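# Gather spilled game tokens into the blue tape square

## Task

Move every spilled game token so that each lies entirely within the outer border of the blue-tape square, resting on the table or low in a stack; for full credit the kitchen timer must also finish standing upright on the table.

## Robot and tools

Robot: two 6-joint arms with parallel grippers, left_arm and right_arm, mounted on opposite sides of the table. In the scene frame (metres) the origin is the table centre, the table top is at z = +0.020 and +z is up. left_arm's base sits near (-0.013, +0.456, +0.134) on the +y side; right_arm's near (-0.004, -0.462, +0.138) on the -y side. Arm names do not match image sides. Each wrist carries a camera: cam_left_wrist and cam_right_wrist, both 896x504 pixels.

Command rows: every motion command is built from rows of 14 numbers. The first 7 belong to left_arm and the last 7 to right_arm, even when only one arm should move. Within each 7, the order is: wrist pitch, elbow, wrist yaw, waist, wrist roll, shoulder, then gripper opening. The six joint numbers are absolute target angles in radians, in the same convention the result's Joint positions line uses; they are not offsets. Waist, wrist pitch and wrist yaw have their sign flipped relative to the URDF. Usable ranges in your numbers: waist -3.054 to 3.054, shoulder 0 to 3.142, elbow 0 to 2.356, wrist pitch -1.571 to 1.571, wrist yaw -1.571 to 1.571, wrist roll -3.142 to 3.142. A target more than 0.028 rad beyond a range end (and farther out than the current angle) gets the call refused; real ends may sit up to 0.028 rad either way, and a line saying the joint was sent to its limit may appear. The opening runs from -1 to +1: +1 is fully open (0.080 m between pads), empty fingers close at about -0.78 and lower values add nothing. Closing fully takes at least about 0.6 s. To grip, command roughly 0.08 below the grip_measured value at first contact; less margin grips more gently. To leave a gripper unchanged, resend its current command (0 is a real command).

Tools:
- execute_actions(actions, cameras): actions is a list of actions; each action is a list of up to 15 rows, one row per 1/30 s step, and if fewer than 15 rows are given the last one is held for the remaining steps (each action is 0.5 s). An empty list just returns state and images. Per step, each joint's target is kept within 0.368 rad (waist, shoulder, elbow) or 0.763 rad (wrist joints) of its measured angle, and if the targets would shift the gripper more than 70 mm all of that arm's targets are scaled back, so large changes need several actions.
- move(target, speed, blend, opening_speed, blocking, cameras): target is one 14-number row or a list of up to 15 rows (absolute joint angles plus openings) sharing at most 10 s. All joints interpolate together, so grippers travel on curves and nothing avoids obstacles or the other arm. speed is rad/s for the joint with farthest to go, 0.01 to 7, default 0.5; one value or one per segment. blend (rad) rounds corners at intermediate rows. opening_speed (at least 0.2 per second on the -1..1 scale) ramps the fingers. blocking=false returns after about 0.5 s while motion continues; a new move replaces it. The result adds a move: line such as done, off_target (resting more than 0.03 rad from target), moving, held or fault, possibly with limits=held. Neither done nor off_target tells you about contact.
- wait(seconds): 0 to 10 s, arms keep their last command; a running move continues.
- stop(): brakes a running move.
- zoom_image(camera, region): camera is cam_left_wrist or cam_right_wrist; region [x0, y0, x1, y1] in pixels of that camera's latest image, at most 504 by 504.
- read_manual(section): licence texts only.


Cameras: images are optional per call via the cameras list (omitted, null or ["all"] gives both; [] gives none). Wrist depth gives a 7x7 grid of median distances in mm ahead of each camera, read row by row from the top left; valid from 70 to 1000, '-' means no value.

Result lines: end_effector_position (m) and end_effector_quat_wxyz are in the scene frame; this point lies between the fingers, 3 to 4 cm back from the tips, and may be a few cm off. The gripper's fingers point along its +x axis and close along y; only the last 1.5 cm of each pad is flat. Joint positions lists the six joints in row order plus the pad gap in metres. Joint targets shows what the joints are currently driven to; resend it to hold a joint still. Joint velocities may say within noise. Joint torques and External joint torques follow the same order; positive means toward larger joint numbers, and readings include friction, weight and offsets. Step readings list intermediate joint positions. Other lines: blocked (an arm stopped by contact), joint command not followed (clearance check), TORQUE FAULT, MOTOR HOT, OVER-TEMPERATURE FAULT.

Things to avoid: any object leaving the table, or being left off it, ends the scene with a penalty. Never let the arms strike or squeeze each other, including closing one gripper on the other's fingers. Contact torque limits (N m) are waist 18.2, shoulder 22.5, elbow 22.4, wrist pitch 5.92, wrist yaw 5.9, wrist roll 5.54; reaching one halts that arm for 10 s. Fast moves hit harder and targets set deep past a contact press harder. Do not release objects while moving, drop or slam them, or push hard. Holding loads, long stretched reaches or straining against unreachable poses heat the motors and can trigger a lengthy stop. Loose objects may occasionally be nudged by outside disturbances. Smooth, economical motion and shorter time help once the task is solved.

Each tool is called after ">>>" as name(argument=value, ...), one argument or row to a line, values as JSON.

## Session

>>> execute_actions(
  actions=[],
)

Scene clock: 0.00 s.
left_arm: end_effector_position=(-0.3154, +0.3256, +0.1996) grip_measured=+0.983 end_effector_quat_wxyz=(+0.331, -0.020, +0.432, +0.838) | right_arm: end_effector_position=(-0.0410, -0.1268, +0.3799) grip_measured=+1.000 end_effector_quat_wxyz=(+0.721, -0.054, +0.246, +0.646)
Joint names: [wrist pitch, elbow, wrist yaw, waist, wrist roll, shoulder]
Joint positions: left_arm=[0.202 0.771 -1.226 0.738 2.075 1.814 0.079] | right_arm=[0.216 0.822 -0.24 -0.215 0.383 1.057 0.08]
Joint velocities: within noise
Joint torques (N m): no reading
External joint torques (N m): no reading
Heat: left arm: hottest wrist pitch 28 °C (+0.0 °C/min); right arm: hottest wrist roll 28 °C (+0.0 °C/min).
Wrist depth (mm): cam_left_wrist=[- - 140 126 106 102 - / - - - 149 - 109 95 / - - - - 182 283 210 / - - - - 202 226 191 / - - - - - 212 180 / - - - - - 93 - / - - - - 240 84 -] | cam_right_wrist=[550 370 - 835 - - - / 437 377 - 675 690 671 - / - 481 707 670 620 572 - / - 696 627 583 544 504 470 / - 605 542 515 490 456 429 / - 86 495 461 439 81 396 / - 437 440 406 396 81 -]
Joint targets: left_arm=[0.201 0.773 -1.228 0.738 2.075 1.811] | right_arm=[0.214 0.827 -0.241 -0.215 0.384 1.054]
Tool commands: left_gripper/opening=+0.982584 right_gripper/opening=+1.0

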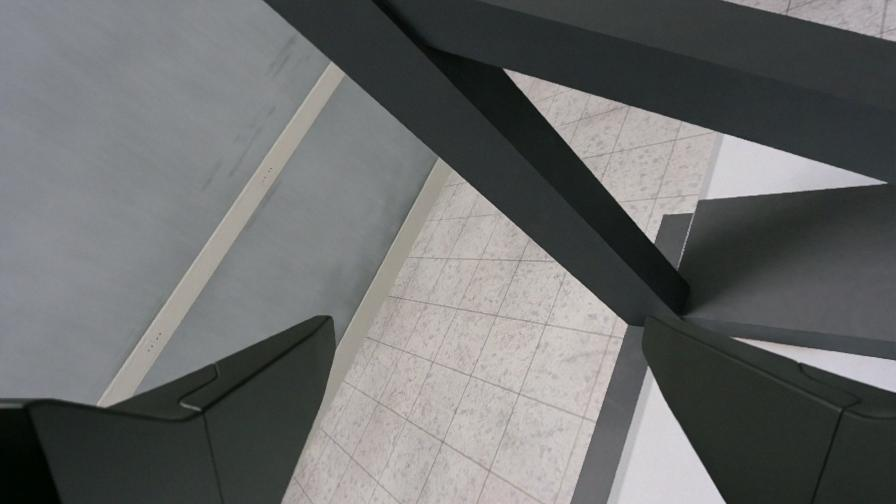

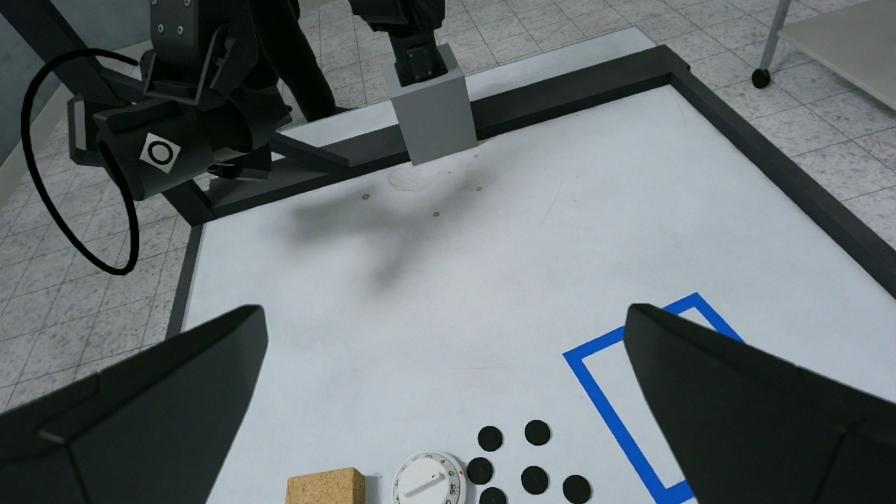

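>>> move(
  target=[0.201, 0.773, -1.228, 0.738, 2.075, 1.811, 0.98, 1.511, 1.753, 0, 0, 0, 1.292, 1.0],
  speed=1.0,
)

Scene clock: 3.87 s.
left_arm: end_effector_position=(-0.3154, +0.3256, +0.1996) grip_measured=+0.983 end_effector_quat_wxyz=(+0.331, -0.020, +0.432, +0.838) | right_arm: end_effector_position=(-0.0046, -0.2143, +0.4665) grip_measured=+1.000 end_effector_quat_wxyz=(+0.611, -0.357, +0.357, +0.610)
Joint names: [wrist pitch, elbow, wrist yaw, waist, wrist roll, shoulder]
Joint positions: left_arm=[0.202 0.771 -1.226 0.738 2.075 1.814 0.079] | right_arm=[1.511 1.74 -0.003 -0.003 0.004 1.287 0.08]
Joint velocities: within noise
Joint torques (N m): left_arm=[-0.59 4.35 -0.59 0.08 -0.02 -5.74] | right_arm=[-0.98 7.01 0.08 0.25 -0.12 -2.06]
External joint torques (N m): left_arm=[0.01 0.16 -0.04 0.04 0.02 0.17] | right_arm=[0.09 2.04 0.08 0.25 -0.12 0.91]
Heat: left arm: hottest wrist pitch 28 °C (+0.0 °C/min); right arm: hottest wrist roll 28 °C (+0.0 °C/min).
Wrist depth (mm): cam_left_wrist=[- - 140 126 106 102 - / - - - 149 - 109 94 / - - - - 182 284 210 / - - - - 202 226 190 / - - - - - 212 180 / - - - - - 93 - / - - - - 240 84 -] | cam_right_wrist=[- 540 552 556 565 573 - / 522 533 540 549 555 555 - / 521 520 524 537 548 555 - / 510 514 522 524 538 540 - / 504 514 513 522 527 523 - / - 86 506 509 521 81 - / - 489 497 503 509 81 -]
Joint targets: left_arm=[0.201 0.773 -1.228 0.738 2.075 1.811] | right_arm=[1.511 1.753 0.000 0.000 0.000 1.292]
move: done

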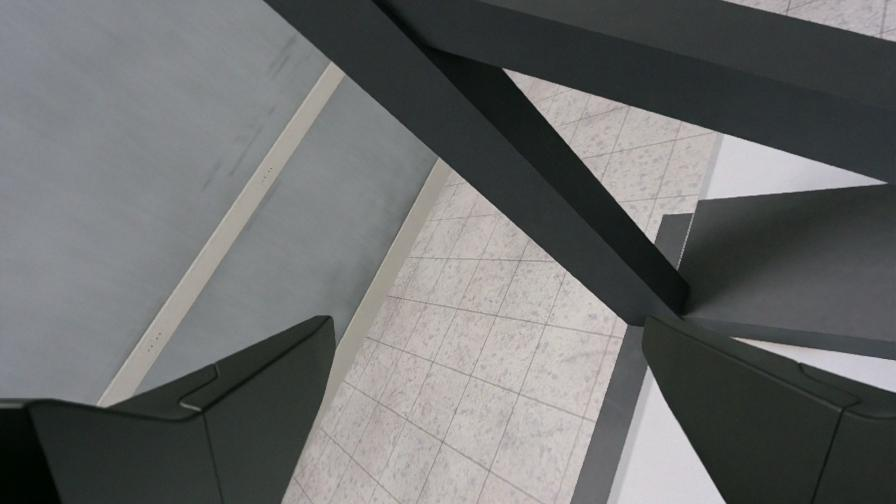

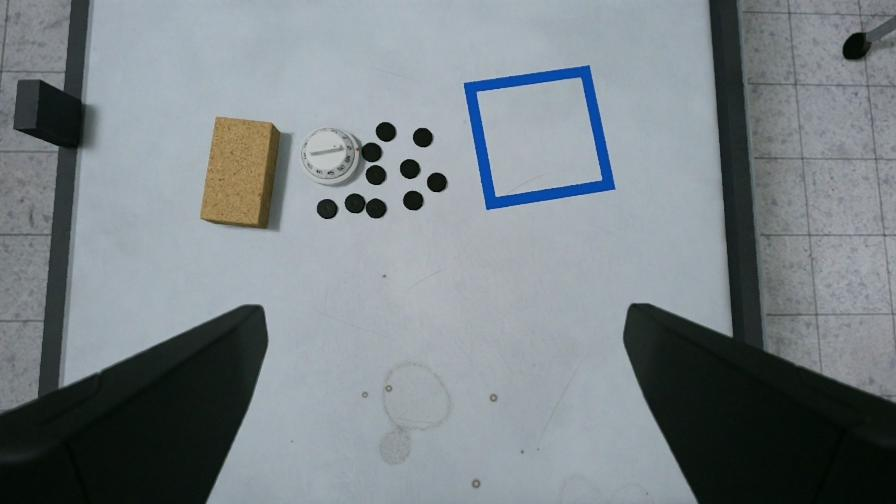

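>>> zoom_image(
  camera="cam_right_wrist",
  region=[180, 60, 640, 260],
)

>>> zoom_image(
  camera="cam_right_wrist",
  region=[290, 100, 460, 230],
)

Scaled by 1.096 from the camera's 896x504 image, which has a finer 1280x720 frame.

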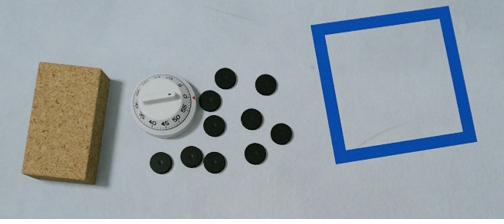

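Scaled by 2.965 from the camera's 896x504 image, which has a finer 1280x720 frame.

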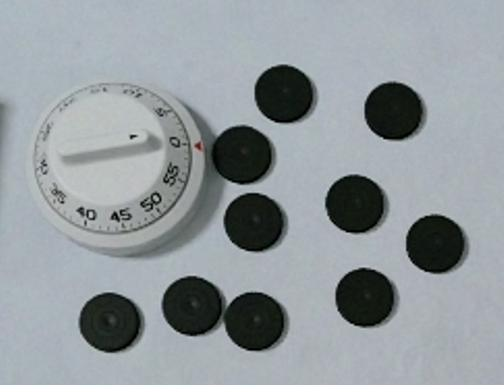

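>>> move(
  target=[1.56, 1.673, 0, 0, 0, 1.143, 0.98, 1.511, 1.753, 0, 0, 0, 1.292, 1.0],
  speed=1.2,
)

>>> zoom_image(
  camera="cam_left_wrist",
  region=[200, 0, 704, 300],
)

Scene clock: 8.67 s.
left_arm: end_effector_position=(-0.0106, +0.2516, +0.4621) grip_measured=+0.983 end_effector_quat_wxyz=(+0.616, +0.350, +0.355, -0.610) | right_arm: end_effector_position=(-0.0046, -0.2144, +0.4665) grip_measured=+1.000 end_effector_quat_wxyz=(+0.611, -0.357, +0.357, +0.610)
Joint names: [wrist pitch, elbow, wrist yaw, waist, wrist roll, shoulder]
Joint positions: left_arm=[1.56 1.661 -0.003 0.003 0.004 1.144 0.079] | right_arm=[1.511 1.741 -0.003 -0.003 0.004 1.287 0.08]
Joint velocities: within noise
Joint torques (N m): left_arm=[-0.98 6.04 0.1 -0.28 -0.1 -1.82] | right_arm=[-1.01 6.89 0.08 0.22 -0.12 -2.05]
External joint torques (N m): left_arm=[0.14 1.25 0.1 -0.29 -0.1 -0.12] | right_arm=[0.04 1.97 0.07 0.23 -0.12 0.87]
Heat: left arm: hottest wrist pitch 29 °C (+6.9 °C/min); right arm: hottest wrist roll 28 °C (+0.0 °C/min).
Wrist depth (mm): cam_left_wrist=[- 582 579 574 575 581 - / - 560 559 552 534 559 - / - 540 540 544 536 534 - / - 519 520 519 520 522 - / - 506 511 507 509 506 - / - - 485 491 489 93 - / - - 472 475 474 - -] | cam_right_wrist=[- 546 548 558 568 576 - / 526 531 540 547 553 560 - / 519 518 524 540 544 551 - / 514 512 520 533 533 542 - / 505 508 514 517 525 522 - / - 86 507 510 519 81 - / - 492 499 507 510 81 -]
Joint targets: left_arm=[1.560 1.673 0.000 0.000 0.000 1.143] | right_arm=[1.511 1.753 0.000 0.000 0.000 1.292]
move: done

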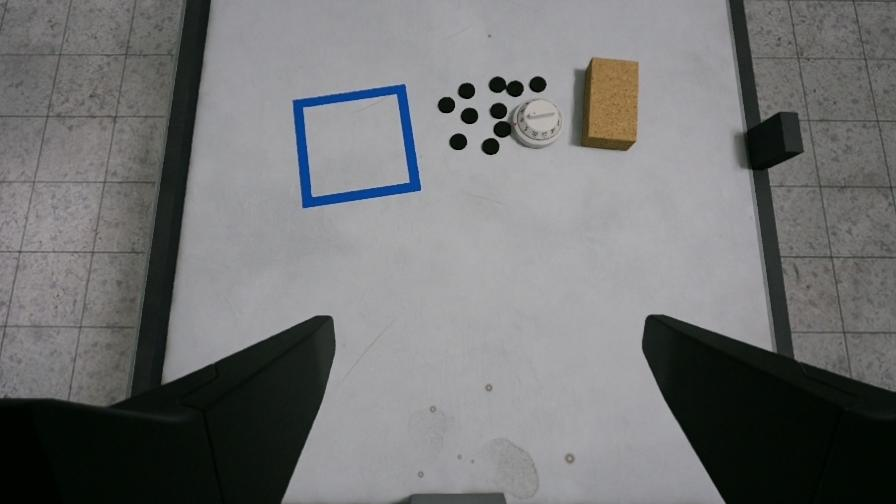

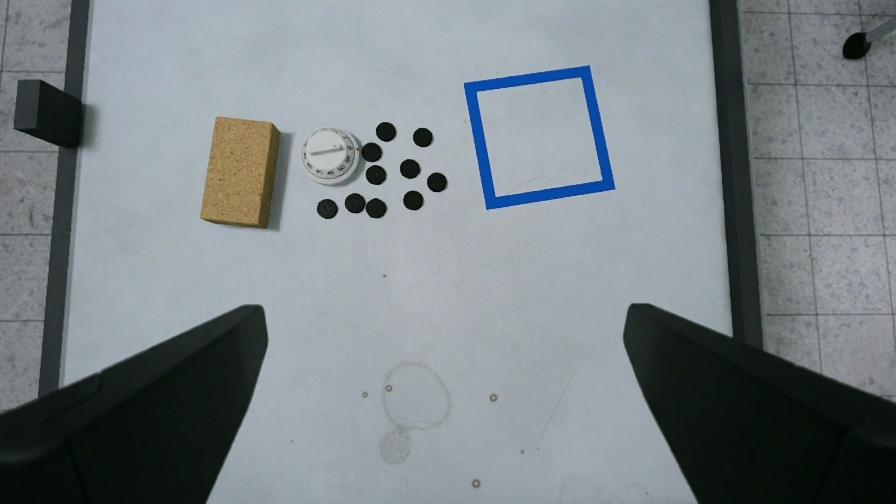

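Scaled by 1.000.

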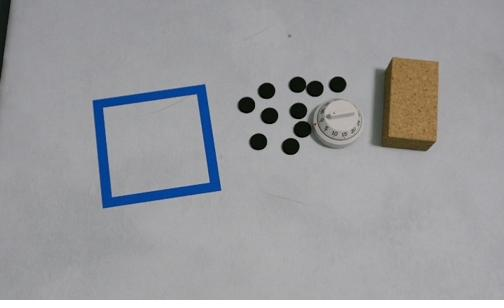

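>>> move(
  target=[1.56, 1.673, 0, 0, 0, 1.143, 0.98, 0.846, 1.506, 0, 0.010, 1.561, 2.230, 0.10],
  speed=1.0,
)

Scene clock: 12.20 s.
left_arm: end_effector_position=(-0.0106, +0.2517, +0.4620) grip_measured=+0.983 end_effector_quat_wxyz=(+0.616, +0.351, +0.355, -0.609) | right_arm: end_effector_position=(-0.0013, -0.0554, +0.1182) grip_measured=+0.103 end_effector_quat_wxyz=(+0.708, +0.000, +0.707, +0.006)
Joint names: [wrist pitch, elbow, wrist yaw, waist, wrist roll, shoulder]
Joint positions: left_arm=[1.56 1.661 -0.003 0.003 0.004 1.144 0.079] | right_arm=[0.848 1.508 -0.001 0.007 1.556 2.223 0.04]
Joint velocities: within noise
Joint torques (N m): left_arm=[-1.01 5.99 0.07 -0.17 -0.1 -1.74] | right_arm=[-0.22 4.96 -0.01 0.2 0.15 -7.18]
External joint torques (N m): left_arm=[0.07 1.21 0.08 -0.19 -0.1 0.03] | right_arm=[0.07 0.09 0.03 0.31 0.15 2.1]
Heat: left arm: hottest wrist pitch 29 °C (+4.9 °C/min); right arm: hottest wrist roll 28 °C (+0.0 °C/min).
Wrist depth (mm): cam_left_wrist=[- 581 573 300 571 586 - / - 558 555 549 537 553 - / - 538 537 539 536 536 - / - 514 521 518 518 524 - / - 507 505 507 506 509 - / - - 487 489 493 93 - / - - 476 478 476 - -] | cam_right_wrist=[- 131 133 136 138 139 142 / 137 139 142 144 144 147 151 / 144 147 150 150 154 156 160 / 153 154 156 159 164 167 170 / 160 164 160 172 172 178 181 / 170 - 175 179 76 188 194 / - - 172 189 - - -]
Joint targets: left_arm=[1.560 1.673 0.000 0.000 0.000 1.143] | right_arm=[0.846 1.506 0.000 0.010 1.561 2.230]
move: done

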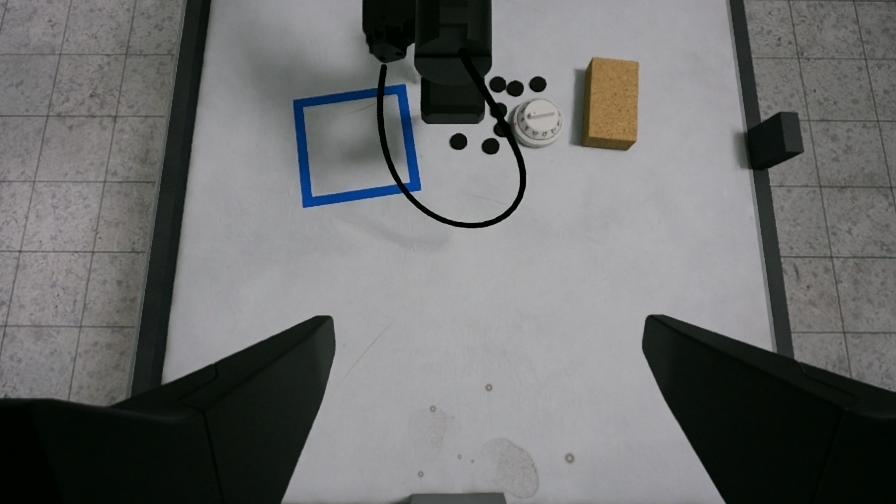

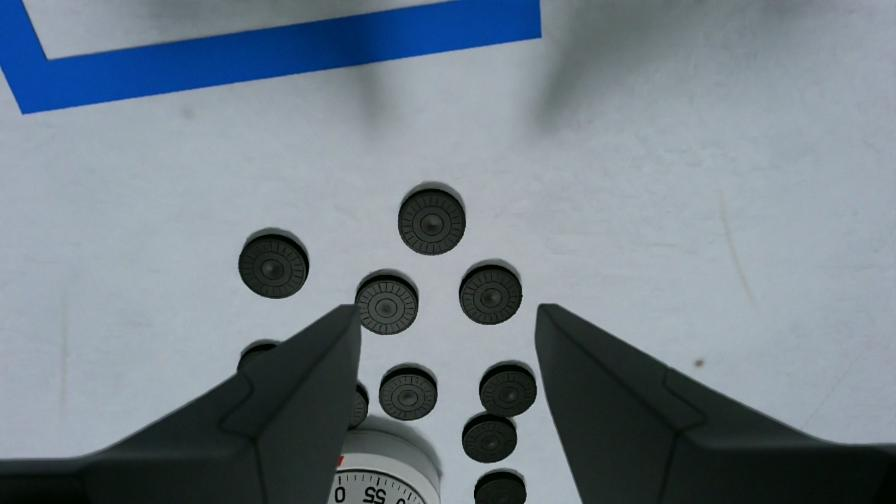

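>>> move(
  target=[1.56, 1.673, 0, 0, 0, 1.143, 0.98, 0.763, 1.490, 0, 0.027, 1.544, 2.300, 0.13],
  speed=0.5,
  cameras=["cam_right_wrist"],
)

Scene clock: 13.77 s.
left_arm: end_effector_position=(-0.0106, +0.2517, +0.4620) grip_measured=+0.983 end_effector_quat_wxyz=(+0.616, +0.351, +0.355, -0.609) | right_arm: end_effector_position=(+0.0062, -0.0515, +0.0890) grip_measured=+0.127 end_effector_quat_wxyz=(+0.708, +0.004, +0.707, +0.002)
Joint names: [wrist pitch, elbow, wrist yaw, waist, wrist roll, shoulder]
Joint positions: left_arm=[1.56 1.661 -0.003 0.003 0.004 1.144 0.079] | right_arm=[0.765 1.494 -0.001 0.026 1.549 2.291 0.041]
Joint velocities: within noise
Joint torques (N m): left_arm=[-1 5.97 0.06 -0.23 -0.1 -1.86] | right_arm=[-0.23 4.43 -0.02 0.03 -0.16 -7.17]
External joint torques (N m): left_arm=[0.07 1.22 0.07 -0.25 -0.1 -0.11] | right_arm=[0.04 -0.17 0.03 0 -0.16 2.22]
Heat: left arm: hottest wrist pitch 29 °C (+4.4 °C/min); right arm: hottest wrist roll 28 °C (+0.0 °C/min).
Wrist depth (mm): cam_left_wrist=[- 575 576 333 579 582 - / - 557 556 441 533 562 - / - 540 539 540 538 539 - / - 517 527 521 522 520 - / - 509 507 502 508 509 - / - - 485 489 489 93 - / - - 471 477 478 - -] | cam_right_wrist=[104 104 105 108 109 112 114 / - 111 113 115 116 117 120 / 115 116 119 121 124 125 128 / - 124 128 126 130 133 135 / 129 131 130 135 136 142 143 / - - 137 146 84 149 155 / - - 151 153 - - -]
Joint targets: left_arm=[1.560 1.673 0.000 0.000 0.000 1.143] | right_arm=[0.763 1.490 0.000 0.027 1.544 2.300]
move: done
Images, in order (width x height): cam_right_wrist 896x504.

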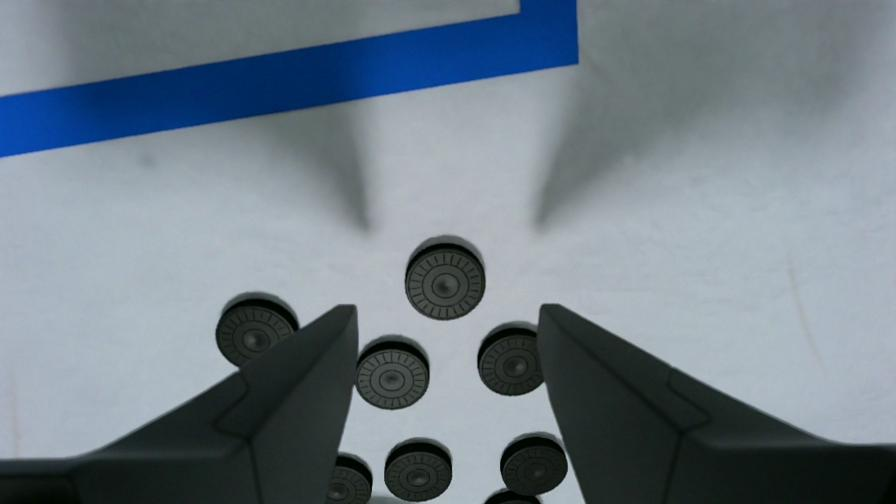

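>>> move(
  target=[1.56, 1.673, 0, 0, 0, 1.143, 0.98, 0.7075, 1.475, 0, 0.034, 1.5365, 2.3386, 0.13],
  speed=0.3,
  cameras=["cam_right_wrist"],
)

Scene clock: 15.03 s.
left_arm: end_effector_position=(-0.0106, +0.2517, +0.4620) grip_measured=+0.983 end_effector_quat_wxyz=(+0.616, +0.351, +0.355, -0.609) | right_arm: end_effector_position=(+0.0087, -0.0507, +0.0713) grip_measured=+0.127 end_effector_quat_wxyz=(+0.708, +0.005, +0.707, +0.004)
Joint names: [wrist pitch, elbow, wrist yaw, waist, wrist roll, shoulder]
Joint positions: left_arm=[1.56 1.661 -0.003 0.003 0.004 1.144 0.079] | right_arm=[0.71 1.48 -0.001 0.032 1.542 2.329 0.041]
Joint velocities: within noise
Joint torques (N m): left_arm=[-1 5.98 0.12 -0.25 -0.11 -1.88] | right_arm=[-0.25 4.22 -0.02 0.14 -0.15 -6.94]
External joint torques (N m): left_arm=[0.09 1.21 0.12 -0.27 -0.11 -0.16] | right_arm=[0.06 -0.34 0.04 0.14 -0.15 2.58]
Heat: left arm: hottest wrist pitch 29 °C (+4.0 °C/min); right arm: hottest wrist roll 28 °C (+0.0 °C/min).
Wrist depth (mm): cam_left_wrist=[- 583 576 345 576 582 - / - 552 557 443 534 553 - / - 545 540 538 542 539 - / - 518 521 519 518 521 - / - 509 511 507 506 506 - / - - 489 492 488 93 - / - - 475 476 473 - -] | cam_right_wrist=[- 89 91 - 94 95 97 / - 94 96 97 98 100 103 / - 101 101 103 106 106 108 / - 105 107 109 110 112 114 / 112 111 111 113 116 121 123 / 117 - 119 122 84 127 132 / - - 131 134 135 - -]
Joint targets: left_arm=[1.560 1.673 0.000 0.000 0.000 1.143] | right_arm=[0.708 1.475 0.000 0.034 1.537 2.339]
move: done
Images, in order (width x height): cam_right_wrist 896x504.

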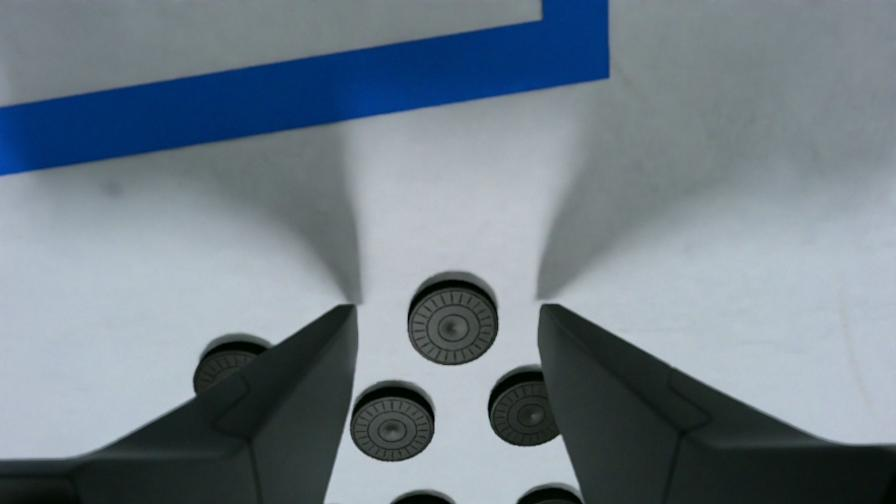

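>>> move(
  target=[
    [1.56, 1.673, 0, 0, 0, 1.143, 0.98, 0.693, 1.472, 0, 0.034, 1.5365, 2.350, 0.13],
    [1.56, 1.673, 0, 0, 0, 1.143, 0.98, 0.693, 1.472, 0, 0.034, 1.5365, 2.350, -0.37],
  ],
  speed=0.3,
  opening_speed=1.0,
  cameras=["cam_right_wrist"],
)

Scene clock: 16.97 s.
left_arm: end_effector_position=(-0.0106, +0.2517, +0.4620) grip_measured=+0.983 end_effector_quat_wxyz=(+0.616, +0.351, +0.355, -0.609) | right_arm: end_effector_position=(+0.0087, -0.0496, +0.0666) grip_measured=-0.367 end_effector_quat_wxyz=(+0.708, +0.006, +0.707, +0.006)
Joint names: [wrist pitch, elbow, wrist yaw, waist, wrist roll, shoulder]
Joint positions: left_arm=[1.56 1.661 -0.003 0.003 0.004 1.144 0.079] | right_arm=[0.692 1.477 -0.001 0.032 1.541 2.339 0.018]
Joint velocities: within noise
Joint torques (N m): left_arm=[-1 6.02 0.08 -0.24 -0.1 -1.81] | right_arm=[-0.07 4.07 -0.02 0.15 -0.14 -7]
External joint torques (N m): left_arm=[0.09 1.25 0.08 -0.25 -0.1 -0.1] | right_arm=[0.27 -0.4 0.03 0.18 -0.14 2.52]
Heat: left arm: hottest wrist pitch 29 °C (+3.5 °C/min); right arm: hottest wrist roll 28 °C (+0.0 °C/min).
Wrist depth (mm): cam_left_wrist=[- 579 581 347 578 580 - / - 560 559 446 532 553 - / - 540 533 540 538 540 - / - 520 518 519 521 519 - / - 507 508 504 506 504 - / - - 488 490 492 94 - / - - 471 476 477 - -] | cam_right_wrist=[- 86 86 88 89 91 93 / - 91 92 94 95 95 97 / - 97 97 99 101 101 103 / - 102 104 105 105 109 109 / - 109 108 107 113 116 117 / 114 113 - 115 79 122 125 / - - - 128 - - -]
Joint targets: left_arm=[1.560 1.673 0.000 0.000 0.000 1.143] | right_arm=[0.693 1.472 0.000 0.034 1.537 2.350]
move: done
Images, in order (width x height): cam_right_wrist 896x504.

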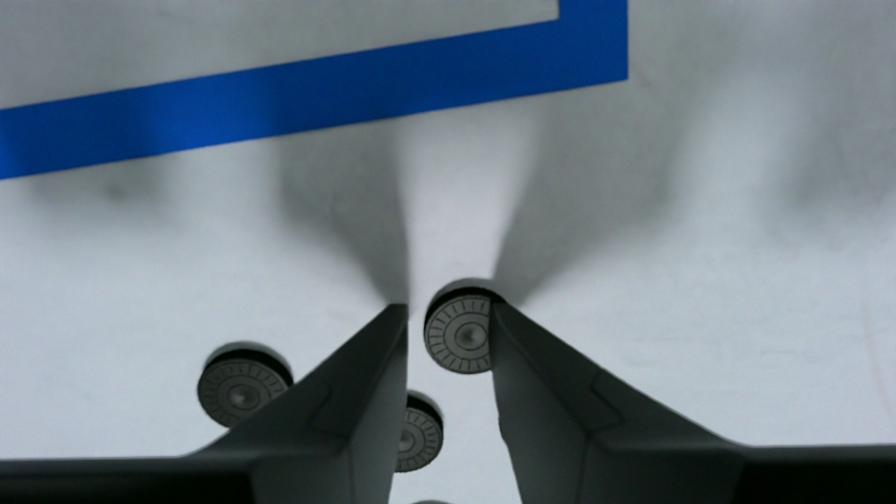

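>>> zoom_image(
  camera="cam_right_wrist",
  region=[380, 260, 540, 400],
)

Scaled by 3.150 from the camera's 896x504 image, which has a finer 1280x720 frame.

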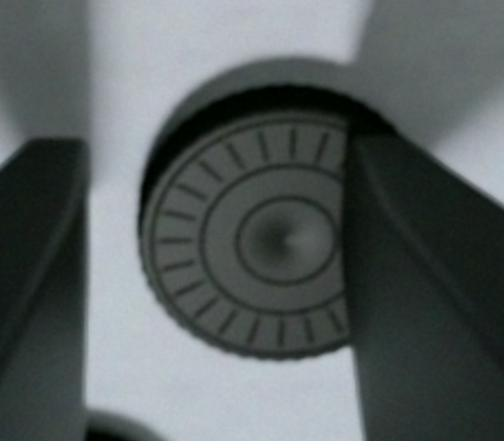

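>>> move(
  target=[1.56, 1.673, 0, 0, 0, 1.143, 0.98, 0.693, 1.472, 0, 0.034, 1.5365, 2.350, 0.13],
  speed=0.3,
  cameras=["cam_right_wrist"],
)

Scene clock: 18.10 s.
left_arm: end_effector_position=(-0.0106, +0.2517, +0.4620) grip_measured=+0.983 end_effector_quat_wxyz=(+0.616, +0.351, +0.355, -0.609) | right_arm: end_effector_position=(+0.0086, -0.0496, +0.0666) grip_measured=+0.126 end_effector_quat_wxyz=(+0.707, +0.006, +0.707, +0.006)
Joint names: [wrist pitch, elbow, wrist yaw, waist, wrist roll, shoulder]
Joint positions: left_arm=[1.56 1.661 -0.003 0.003 0.004 1.144 0.079] | right_arm=[0.692 1.477 0 0.032 1.541 2.339 0.041]
Joint velocities: within noise
Joint torques (N m): left_arm=[-1 6.02 0.08 -0.23 -0.1 -1.87] | right_arm=[-0.03 4.02 -0.05 0.22 -0.14 -7.01]
External joint torques (N m): left_arm=[0.09 1.24 0.08 -0.24 -0.1 -0.12] | right_arm=[0.27 -0.44 -0.01 0.33 -0.14 2.48]
Heat: left arm: hottest wrist pitch 29 °C (+3.3 °C/min); right arm: hottest shoulder 28 °C (+6.6 °C/min).
Wrist depth (mm): cam_left_wrist=[- 580 584 349 575 582 - / - 556 560 446 533 559 - / - 537 541 538 538 535 - / - 521 521 522 525 519 - / - 504 511 508 505 504 - / - - 488 486 491 94 - / - - 474 479 476 - -] | cam_right_wrist=[- 86 86 88 89 91 92 / - 91 92 94 95 95 97 / - 96 97 99 100 101 103 / - 101 104 105 105 108 109 / - 108 102 110 110 116 117 / 113 - 114 117 84 122 125 / - - 128 128 130 - -]
Joint targets: left_arm=[1.560 1.673 0.000 0.000 0.000 1.143] | right_arm=[0.693 1.472 0.000 0.034 1.537 2.350]
move: done
Images, in order (width x height): cam_right_wrist 896x504.

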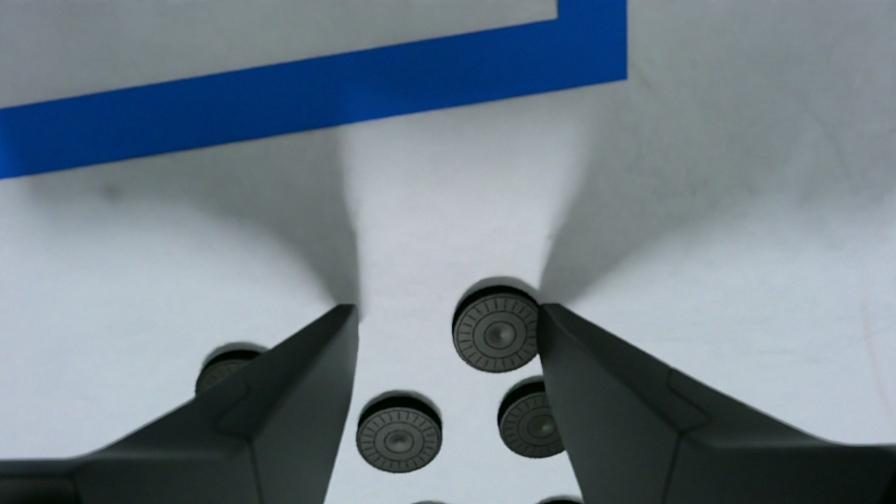

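>>> move(
  target=[
    [1.56, 1.673, 0, 0, 0, 1.143, 0.98, 0.671, 1.4155, 0, 0.035, 1.5365, 2.315, 0.13],
    [1.56, 1.673, 0, 0, 0, 1.143, 0.98, 0.6536, 1.412, 0, 0.035, 1.5365, 2.3293, 0.13],
  ],
  speed=0.2,
  cameras=["cam_right_wrist"],
)

Scene clock: 19.83 s.
left_arm: end_effector_position=(-0.0106, +0.2517, +0.4620) grip_measured=+0.983 end_effector_quat_wxyz=(+0.616, +0.351, +0.355, -0.609) | right_arm: end_effector_position=(+0.0086, -0.0592, +0.0615) grip_measured=+0.128 end_effector_quat_wxyz=(+0.707, +0.004, +0.707, +0.004)
Joint names: [wrist pitch, elbow, wrist yaw, waist, wrist roll, shoulder]
Joint positions: left_arm=[1.56 1.661 -0.003 0.003 0.004 1.144 0.079] | right_arm=[0.659 1.425 0 0.033 1.541 2.325 0.041]
Joint velocities: within noise
Joint torques (N m): left_arm=[-0.98 6.04 0.08 -0.26 -0.12 -1.77] | right_arm=[-0.46 3.03 -0.06 0.18 -0.14 -7.55]
External joint torques (N m): left_arm=[0.1 1.31 0.09 -0.29 -0.12 -0.07] | right_arm=[-0.15 -1.36 -0.01 0.15 -0.14 1.8]
Heat: left arm: hottest wrist pitch 29 °C (+3.0 °C/min); right arm: hottest shoulder 28 °C (+6.1 °C/min).
Wrist depth (mm): cam_left_wrist=[- 580 575 355 577 576 - / - 557 559 452 537 560 - / - 532 542 541 539 538 - / - 517 518 523 520 521 - / - 508 507 509 506 506 - / - - 483 492 488 94 - / - - 472 477 478 - -] | cam_right_wrist=[- 83 - 85 86 88 89 / - 87 89 91 92 92 93 / - 93 94 95 97 98 100 / - 97 98 101 101 106 105 / - 104 102 104 106 110 113 / 108 - 110 114 84 - 122 / - - 116 123 - - -]
Joint targets: left_arm=[1.560 1.673 0.000 0.000 0.000 1.143] | right_arm=[0.654 1.412 0.000 0.035 1.536 2.329]
move: done
Images, in order (width x height): cam_right_wrist 896x504.

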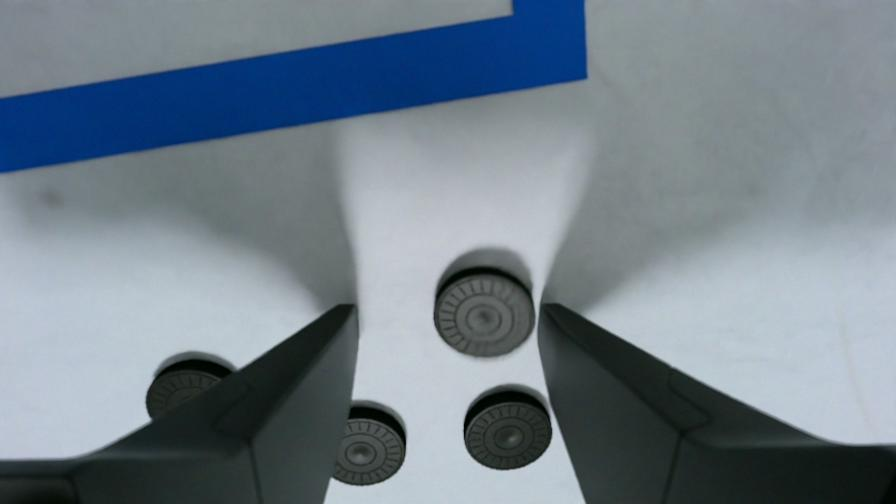

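>>> zoom_image(
  camera="cam_right_wrist",
  region=[340, 230, 580, 490],
)

Scaled by 1.938 from the camera's 896x504 image, which has a finer 1280x720 frame.

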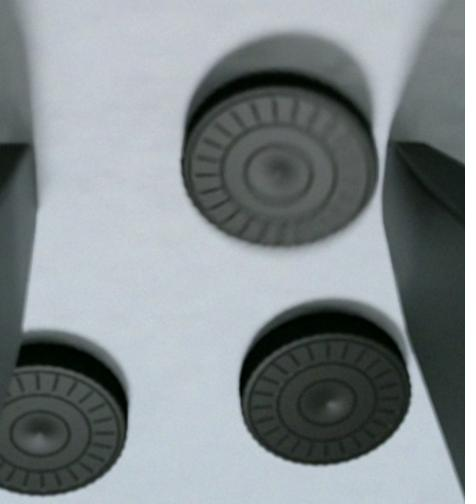

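>>> wait(
  seconds=0.3,
  cameras=["cam_right_wrist"],
)

>>> zoom_image(
  camera="cam_right_wrist",
  region=[340, 230, 580, 490],
)

Scene clock: 20.37 s.
left_arm: end_effector_position=(-0.0106, +0.2517, +0.4620) grip_measured=+0.983 end_effector_quat_wxyz=(+0.616, +0.351, +0.355, -0.609) | right_arm: end_effector_position=(+0.0086, -0.0593, +0.0614) grip_measured=+0.128 end_effector_quat_wxyz=(+0.707, +0.004, +0.707, +0.004)
Joint names: [wrist pitch, elbow, wrist yaw, waist, wrist roll, shoulder]
Joint positions: left_arm=[1.56 1.661 -0.003 0.003 0.004 1.144 0.079] | right_arm=[0.659 1.425 0 0.033 1.541 2.325 0.041]
Joint velocities: within noise
Joint torques (N m): left_arm=[-1 6.05 0.07 -0.28 -0.11 -1.82] | right_arm=[-0.47 3.06 -0.06 0.2 -0.14 -7.5]
External joint torques (N m): left_arm=[0.1 1.26 0.07 -0.29 -0.11 -0.08] | right_arm=[-0.19 -1.28 -0.01 0.17 -0.14 1.8]
Heat: left arm: hottest wrist pitch 29 °C (+2.9 °C/min); right arm: hottest shoulder 28 °C (+5.9 °C/min).
Wrist depth (mm): cam_left_wrist=[- 582 577 355 573 583 - / - 559 555 457 531 555 - / - 537 538 540 539 535 - / - 519 517 523 522 523 - / - 500 508 509 511 507 - / - - 490 489 490 93 - / - - 474 475 477 - -] | cam_right_wrist=[- 83 - 85 86 87 89 / - 88 89 91 91 92 93 / - 93 94 95 97 97 100 / - 96 99 101 101 105 105 / - 104 102 105 107 110 113 / 108 - 111 114 84 - 121 / - - 116 123 - - -]
Joint targets: left_arm=[1.560 1.673 0.000 0.000 0.000 1.143] | right_arm=[0.654 1.412 0.000 0.035 1.536 2.329]
Tool commands: left_gripper/opening=+0.98 right_gripper/opening=+0.13
wait: 0.30 s; at rest from the start
Images, in order (width x height): cam_right_wrist 896x504.

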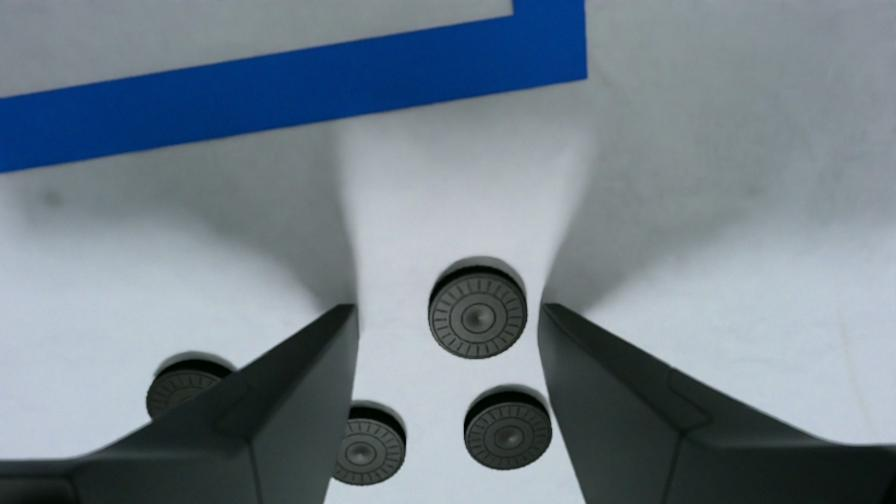

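Scaled by 1.938 from the camera's 896x504 image, which has a finer 1280x720 frame.

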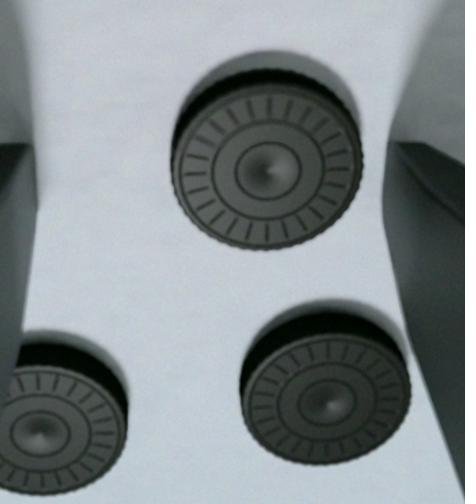

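>>> move(
  target=[1.56, 1.673, 0, 0, 0, 1.143, 0.98, 0.6536, 1.412, 0, 0.035, 1.5365, 2.3293, -0.37],
  speed=0.3,
  opening_speed=1.0,
  cameras=["cam_right_wrist"],
)

Scene clock: 21.40 s.
left_arm: end_effector_position=(-0.0106, +0.2517, +0.4620) grip_measured=+0.983 end_effector_quat_wxyz=(+0.616, +0.351, +0.355, -0.609) | right_arm: end_effector_position=(+0.0087, -0.0572, +0.0614) grip_measured=-0.353 end_effector_quat_wxyz=(+0.707, +0.008, +0.707, +0.007)
Joint names: [wrist pitch, elbow, wrist yaw, waist, wrist roll, shoulder]
Joint positions: left_arm=[1.56 1.661 -0.003 0.003 0.004 1.144 0.079] | right_arm=[0.649 1.425 0 0.033 1.541 2.325 0.019]
Joint velocities: within noise
Joint torques (N m): left_arm=[-1 6.02 0.08 -0.23 -0.1 -1.83] | right_arm=[0.21 3.11 -0.06 0.18 -0.14 -7.5]
External joint torques (N m): left_arm=[0.07 1.25 0.08 -0.23 -0.1 -0.08] | right_arm=[0.52 -1.28 -0.02 0.28 -0.14 1.85]
Heat: left arm: hottest wrist pitch 30 °C (+5.6 °C/min); right arm: hottest shoulder 28 °C (+5.6 °C/min).
Wrist depth (mm): cam_left_wrist=[- 578 579 352 574 578 - / - 553 557 452 531 558 - / - 540 538 536 534 539 - / - 522 521 521 519 523 - / - 505 511 506 510 506 - / - - 487 490 490 93 - / - - 470 474 478 - -] | cam_right_wrist=[- 84 83 85 86 87 88 / 87 88 89 91 92 92 - / - 94 95 95 97 97 99 / - 97 99 101 101 105 105 / - 105 104 103 108 110 112 / 110 110 - 114 82 117 120 / - - - 123 - - -]
Joint targets: left_arm=[1.560 1.673 0.000 0.000 0.000 1.143] | right_arm=[0.653 1.412 0.000 0.035 1.536 2.329]
move: done
Images, in order (width x height): cam_right_wrist 896x504.

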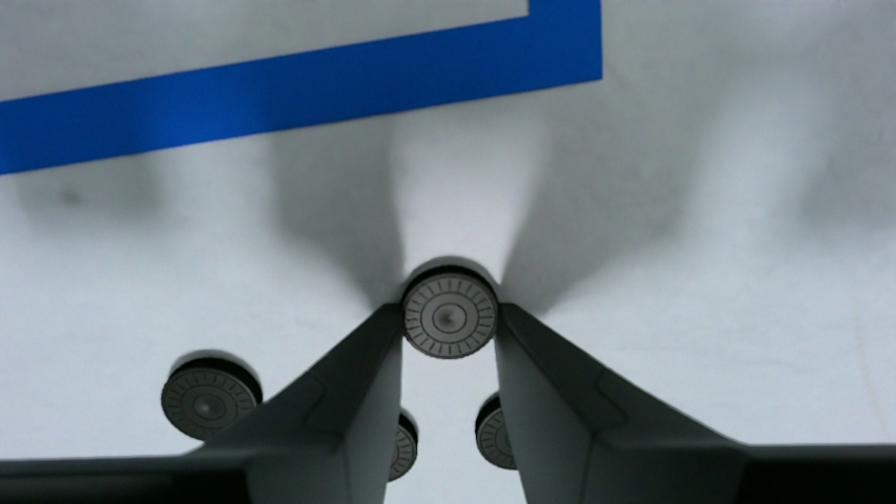

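>>> move(
  target=[
    [1.56, 1.673, 0, 0, 0, 1.143, 0.98, 0.743, 1.434, 0, 0.035, 1.5365, 2.262, -0.37],
    [1.56, 1.673, 0, 0, 0, 1.143, 0.98, 1.0357, 2.0605, 0, 0.369, 1.0325, 2.5956, -0.37],
  ],
  speed=[0.4, 0.8],
  blend=[0.03, 0],
  opening_speed=1.0,
)

Scene clock: 24.43 s.
left_arm: end_effector_position=(-0.0106, +0.2517, +0.4620) grip_measured=+0.983 end_effector_quat_wxyz=(+0.616, +0.351, +0.355, -0.609) | right_arm: end_effector_position=(+0.1702, -0.0084, +0.0902) grip_measured=-0.355 end_effector_quat_wxyz=(+0.705, -0.058, +0.704, +0.059)
Joint names: [wrist pitch, elbow, wrist yaw, waist, wrist roll, shoulder]
Joint positions: left_arm=[1.56 1.661 -0.003 0.003 0.004 1.144 0.079] | right_arm=[1.034 2.048 0 0.368 1.038 2.583 0.019]
Joint velocities: within noise
Joint torques (N m): left_arm=[-1.01 6.02 0.08 -0.18 -0.1 -1.79] | right_arm=[0.02 7.02 -0.04 -0.06 -0.15 -8.38]
External joint torques (N m): left_arm=[0.08 1.22 0.09 -0.2 -0.11 0] | right_arm=[0.29 1.88 0 0.04 -0.15 2.93]
Heat: left arm: hottest wrist pitch 30 °C (+4.9 °C/min); right arm: hottest shoulder 29 °C (+7.4 °C/min).
Wrist depth (mm): cam_left_wrist=[- 308 569 580 575 574 - / - 324 549 556 532 556 - / - 535 533 537 535 538 - / - 520 522 524 525 524 - / - 507 505 505 508 507 - / - - 485 488 489 93 - / - - 473 479 474 - -] | cam_right_wrist=[- 101 - 106 106 109 112 / - 109 111 112 115 114 119 / 113 113 117 118 121 123 126 / - 121 121 124 128 131 134 / 125 129 129 103 136 140 142 / 135 135 - 142 82 150 156 / - - - 155 - - -]
Joint targets: left_arm=[1.560 1.673 0.000 0.000 0.000 1.143] | right_arm=[1.036 2.061 0.000 0.369 1.033 2.596]
move: done

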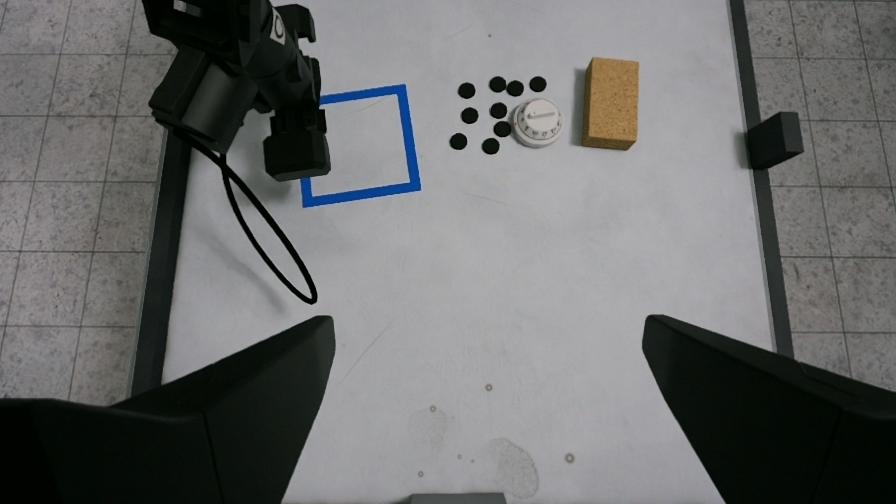

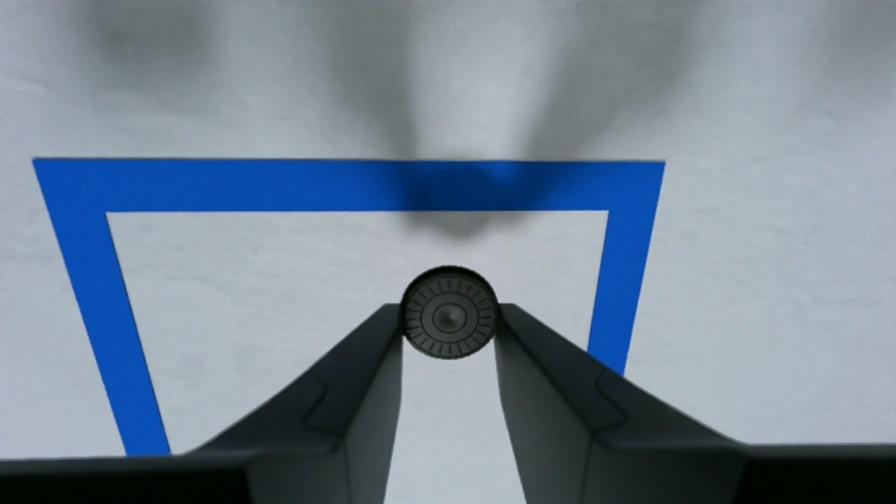

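>>> move(
  target=[1.56, 1.673, 0, 0, 0, 1.143, 0.98, 0.980, 2.0386, 0, 0.369, 1.0325, 2.6293, -0.37],
  speed=0.2,
  cameras=["cam_right_wrist"],
)

Scene clock: 25.90 s.
left_arm: end_effector_position=(-0.0106, +0.2517, +0.4620) grip_measured=+0.983 end_effector_quat_wxyz=(+0.616, +0.351, +0.355, -0.609) | right_arm: end_effector_position=(+0.1719, -0.0041, +0.0731) grip_measured=-0.355 end_effector_quat_wxyz=(+0.707, -0.054, +0.702, +0.063)
Joint names: [wrist pitch, elbow, wrist yaw, waist, wrist roll, shoulder]
Joint positions: left_arm=[1.56 1.661 -0.003 0.003 0.004 1.144 0.079] | right_arm=[0.982 2.044 0 0.368 1.038 2.618 0.019]
Joint velocities: within noise
Joint torques (N m): left_arm=[-1 6.04 0.08 -0.19 -0.12 -1.8] | right_arm=[-0.27 4.77 -0.04 0 -0.15 -8.4]
External joint torques (N m): left_arm=[0.12 1.26 0.08 -0.19 -0.12 -0.13] | right_arm=[0.04 -0.34 0 0.1 -0.15 2.95]
Heat: left arm: hottest wrist pitch 30 °C (+4.6 °C/min); right arm: hottest shoulder 29 °C (+6.9 °C/min).
Wrist depth (mm): cam_left_wrist=[- 321 567 576 577 578 - / - 338 502 552 534 555 - / - 537 537 537 537 535 - / - 517 524 523 525 522 - / - 505 510 505 505 507 - / - - 486 492 494 93 - / - - 475 475 475 - -] | cam_right_wrist=[- 87 88 89 91 92 94 / - 92 93 95 96 97 100 / 96 98 98 101 103 104 106 / - 103 104 106 108 - 112 / - 109 111 103 114 119 122 / 115 115 - 120 82 126 130 / - - - 132 - - -]
Joint targets: left_arm=[1.560 1.673 0.000 0.000 0.000 1.143] | right_arm=[0.980 2.039 0.000 0.369 1.033 2.629]
move: done
Images, in order (width x height): cam_right_wrist 896x504.

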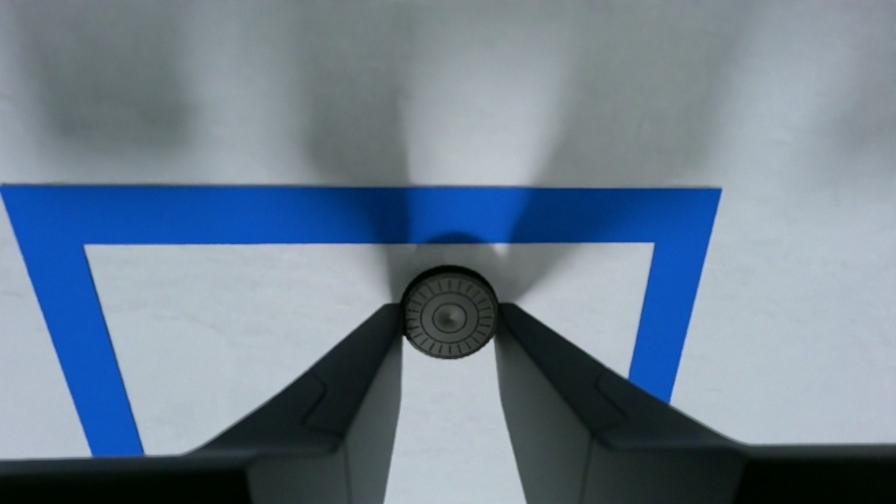

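>>> move(
  target=[1.56, 1.673, 0, 0, 0, 1.143, 0.98, 0.967, 2.0345, 0, 0.369, 1.0325, 2.6384, -0.37],
  speed=0.2,
  cameras=["cam_right_wrist"],
)

Scene clock: 26.80 s.
left_arm: end_effector_position=(-0.0106, +0.2517, +0.4620) grip_measured=+0.983 end_effector_quat_wxyz=(+0.616, +0.351, +0.355, -0.609) | right_arm: end_effector_position=(+0.1719, -0.0039, +0.0682) grip_measured=-0.355 end_effector_quat_wxyz=(+0.707, -0.054, +0.702, +0.063)
Joint names: [wrist pitch, elbow, wrist yaw, waist, wrist roll, shoulder]
Joint positions: left_arm=[1.56 1.661 -0.003 0.003 0.004 1.144 0.079] | right_arm=[0.969 2.04 0 0.368 1.038 2.627 0.019]
Joint velocities: within noise
Joint torques (N m): left_arm=[-1 6 0.09 -0.26 -0.11 -1.78] | right_arm=[-0.27 4.78 -0.04 0.01 -0.16 -8.46]
External joint torques (N m): left_arm=[0.08 1.25 0.1 -0.27 -0.11 -0.06] | right_arm=[0.03 -0.31 -0.01 0.13 -0.16 2.93]
Heat: left arm: hottest wrist pitch 30 °C (+4.5 °C/min); right arm: hottest shoulder 30 °C (+9.0 °C/min).
Wrist depth (mm): cam_left_wrist=[- 322 572 576 578 578 - / - 342 490 553 533 555 - / - 537 533 536 538 542 - / - 522 522 521 521 520 - / - 504 507 502 510 508 - / - - 485 491 488 93 - / - - 474 477 476 - -] | cam_right_wrist=[- 83 - 84 87 88 89 / - 87 88 91 92 92 94 / - 92 94 95 97 98 101 / - 96 99 101 101 106 106 / - 104 104 103 109 113 115 / 109 110 - 115 82 119 123 / - - - 126 - - -]
Joint targets: left_arm=[1.560 1.673 0.000 0.000 0.000 1.143] | right_arm=[0.967 2.034 0.000 0.369 1.033 2.638]
move: done
Images, in order (width x height): cam_right_wrist 896x504.

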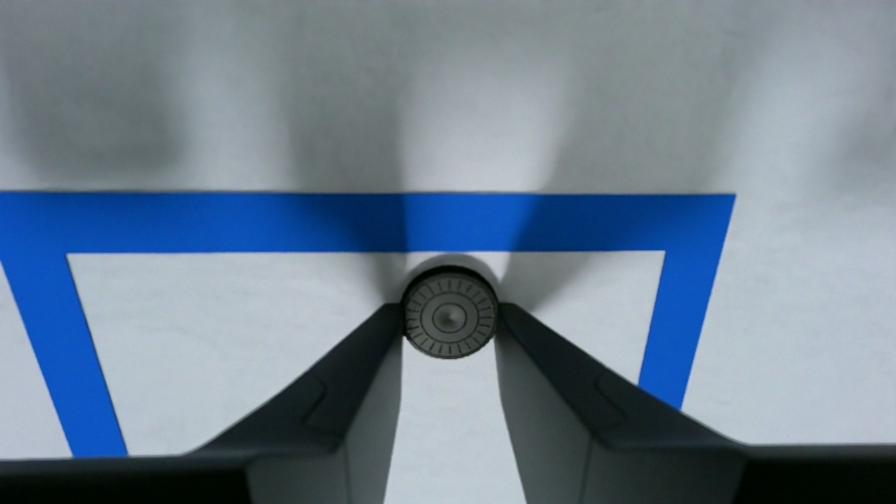

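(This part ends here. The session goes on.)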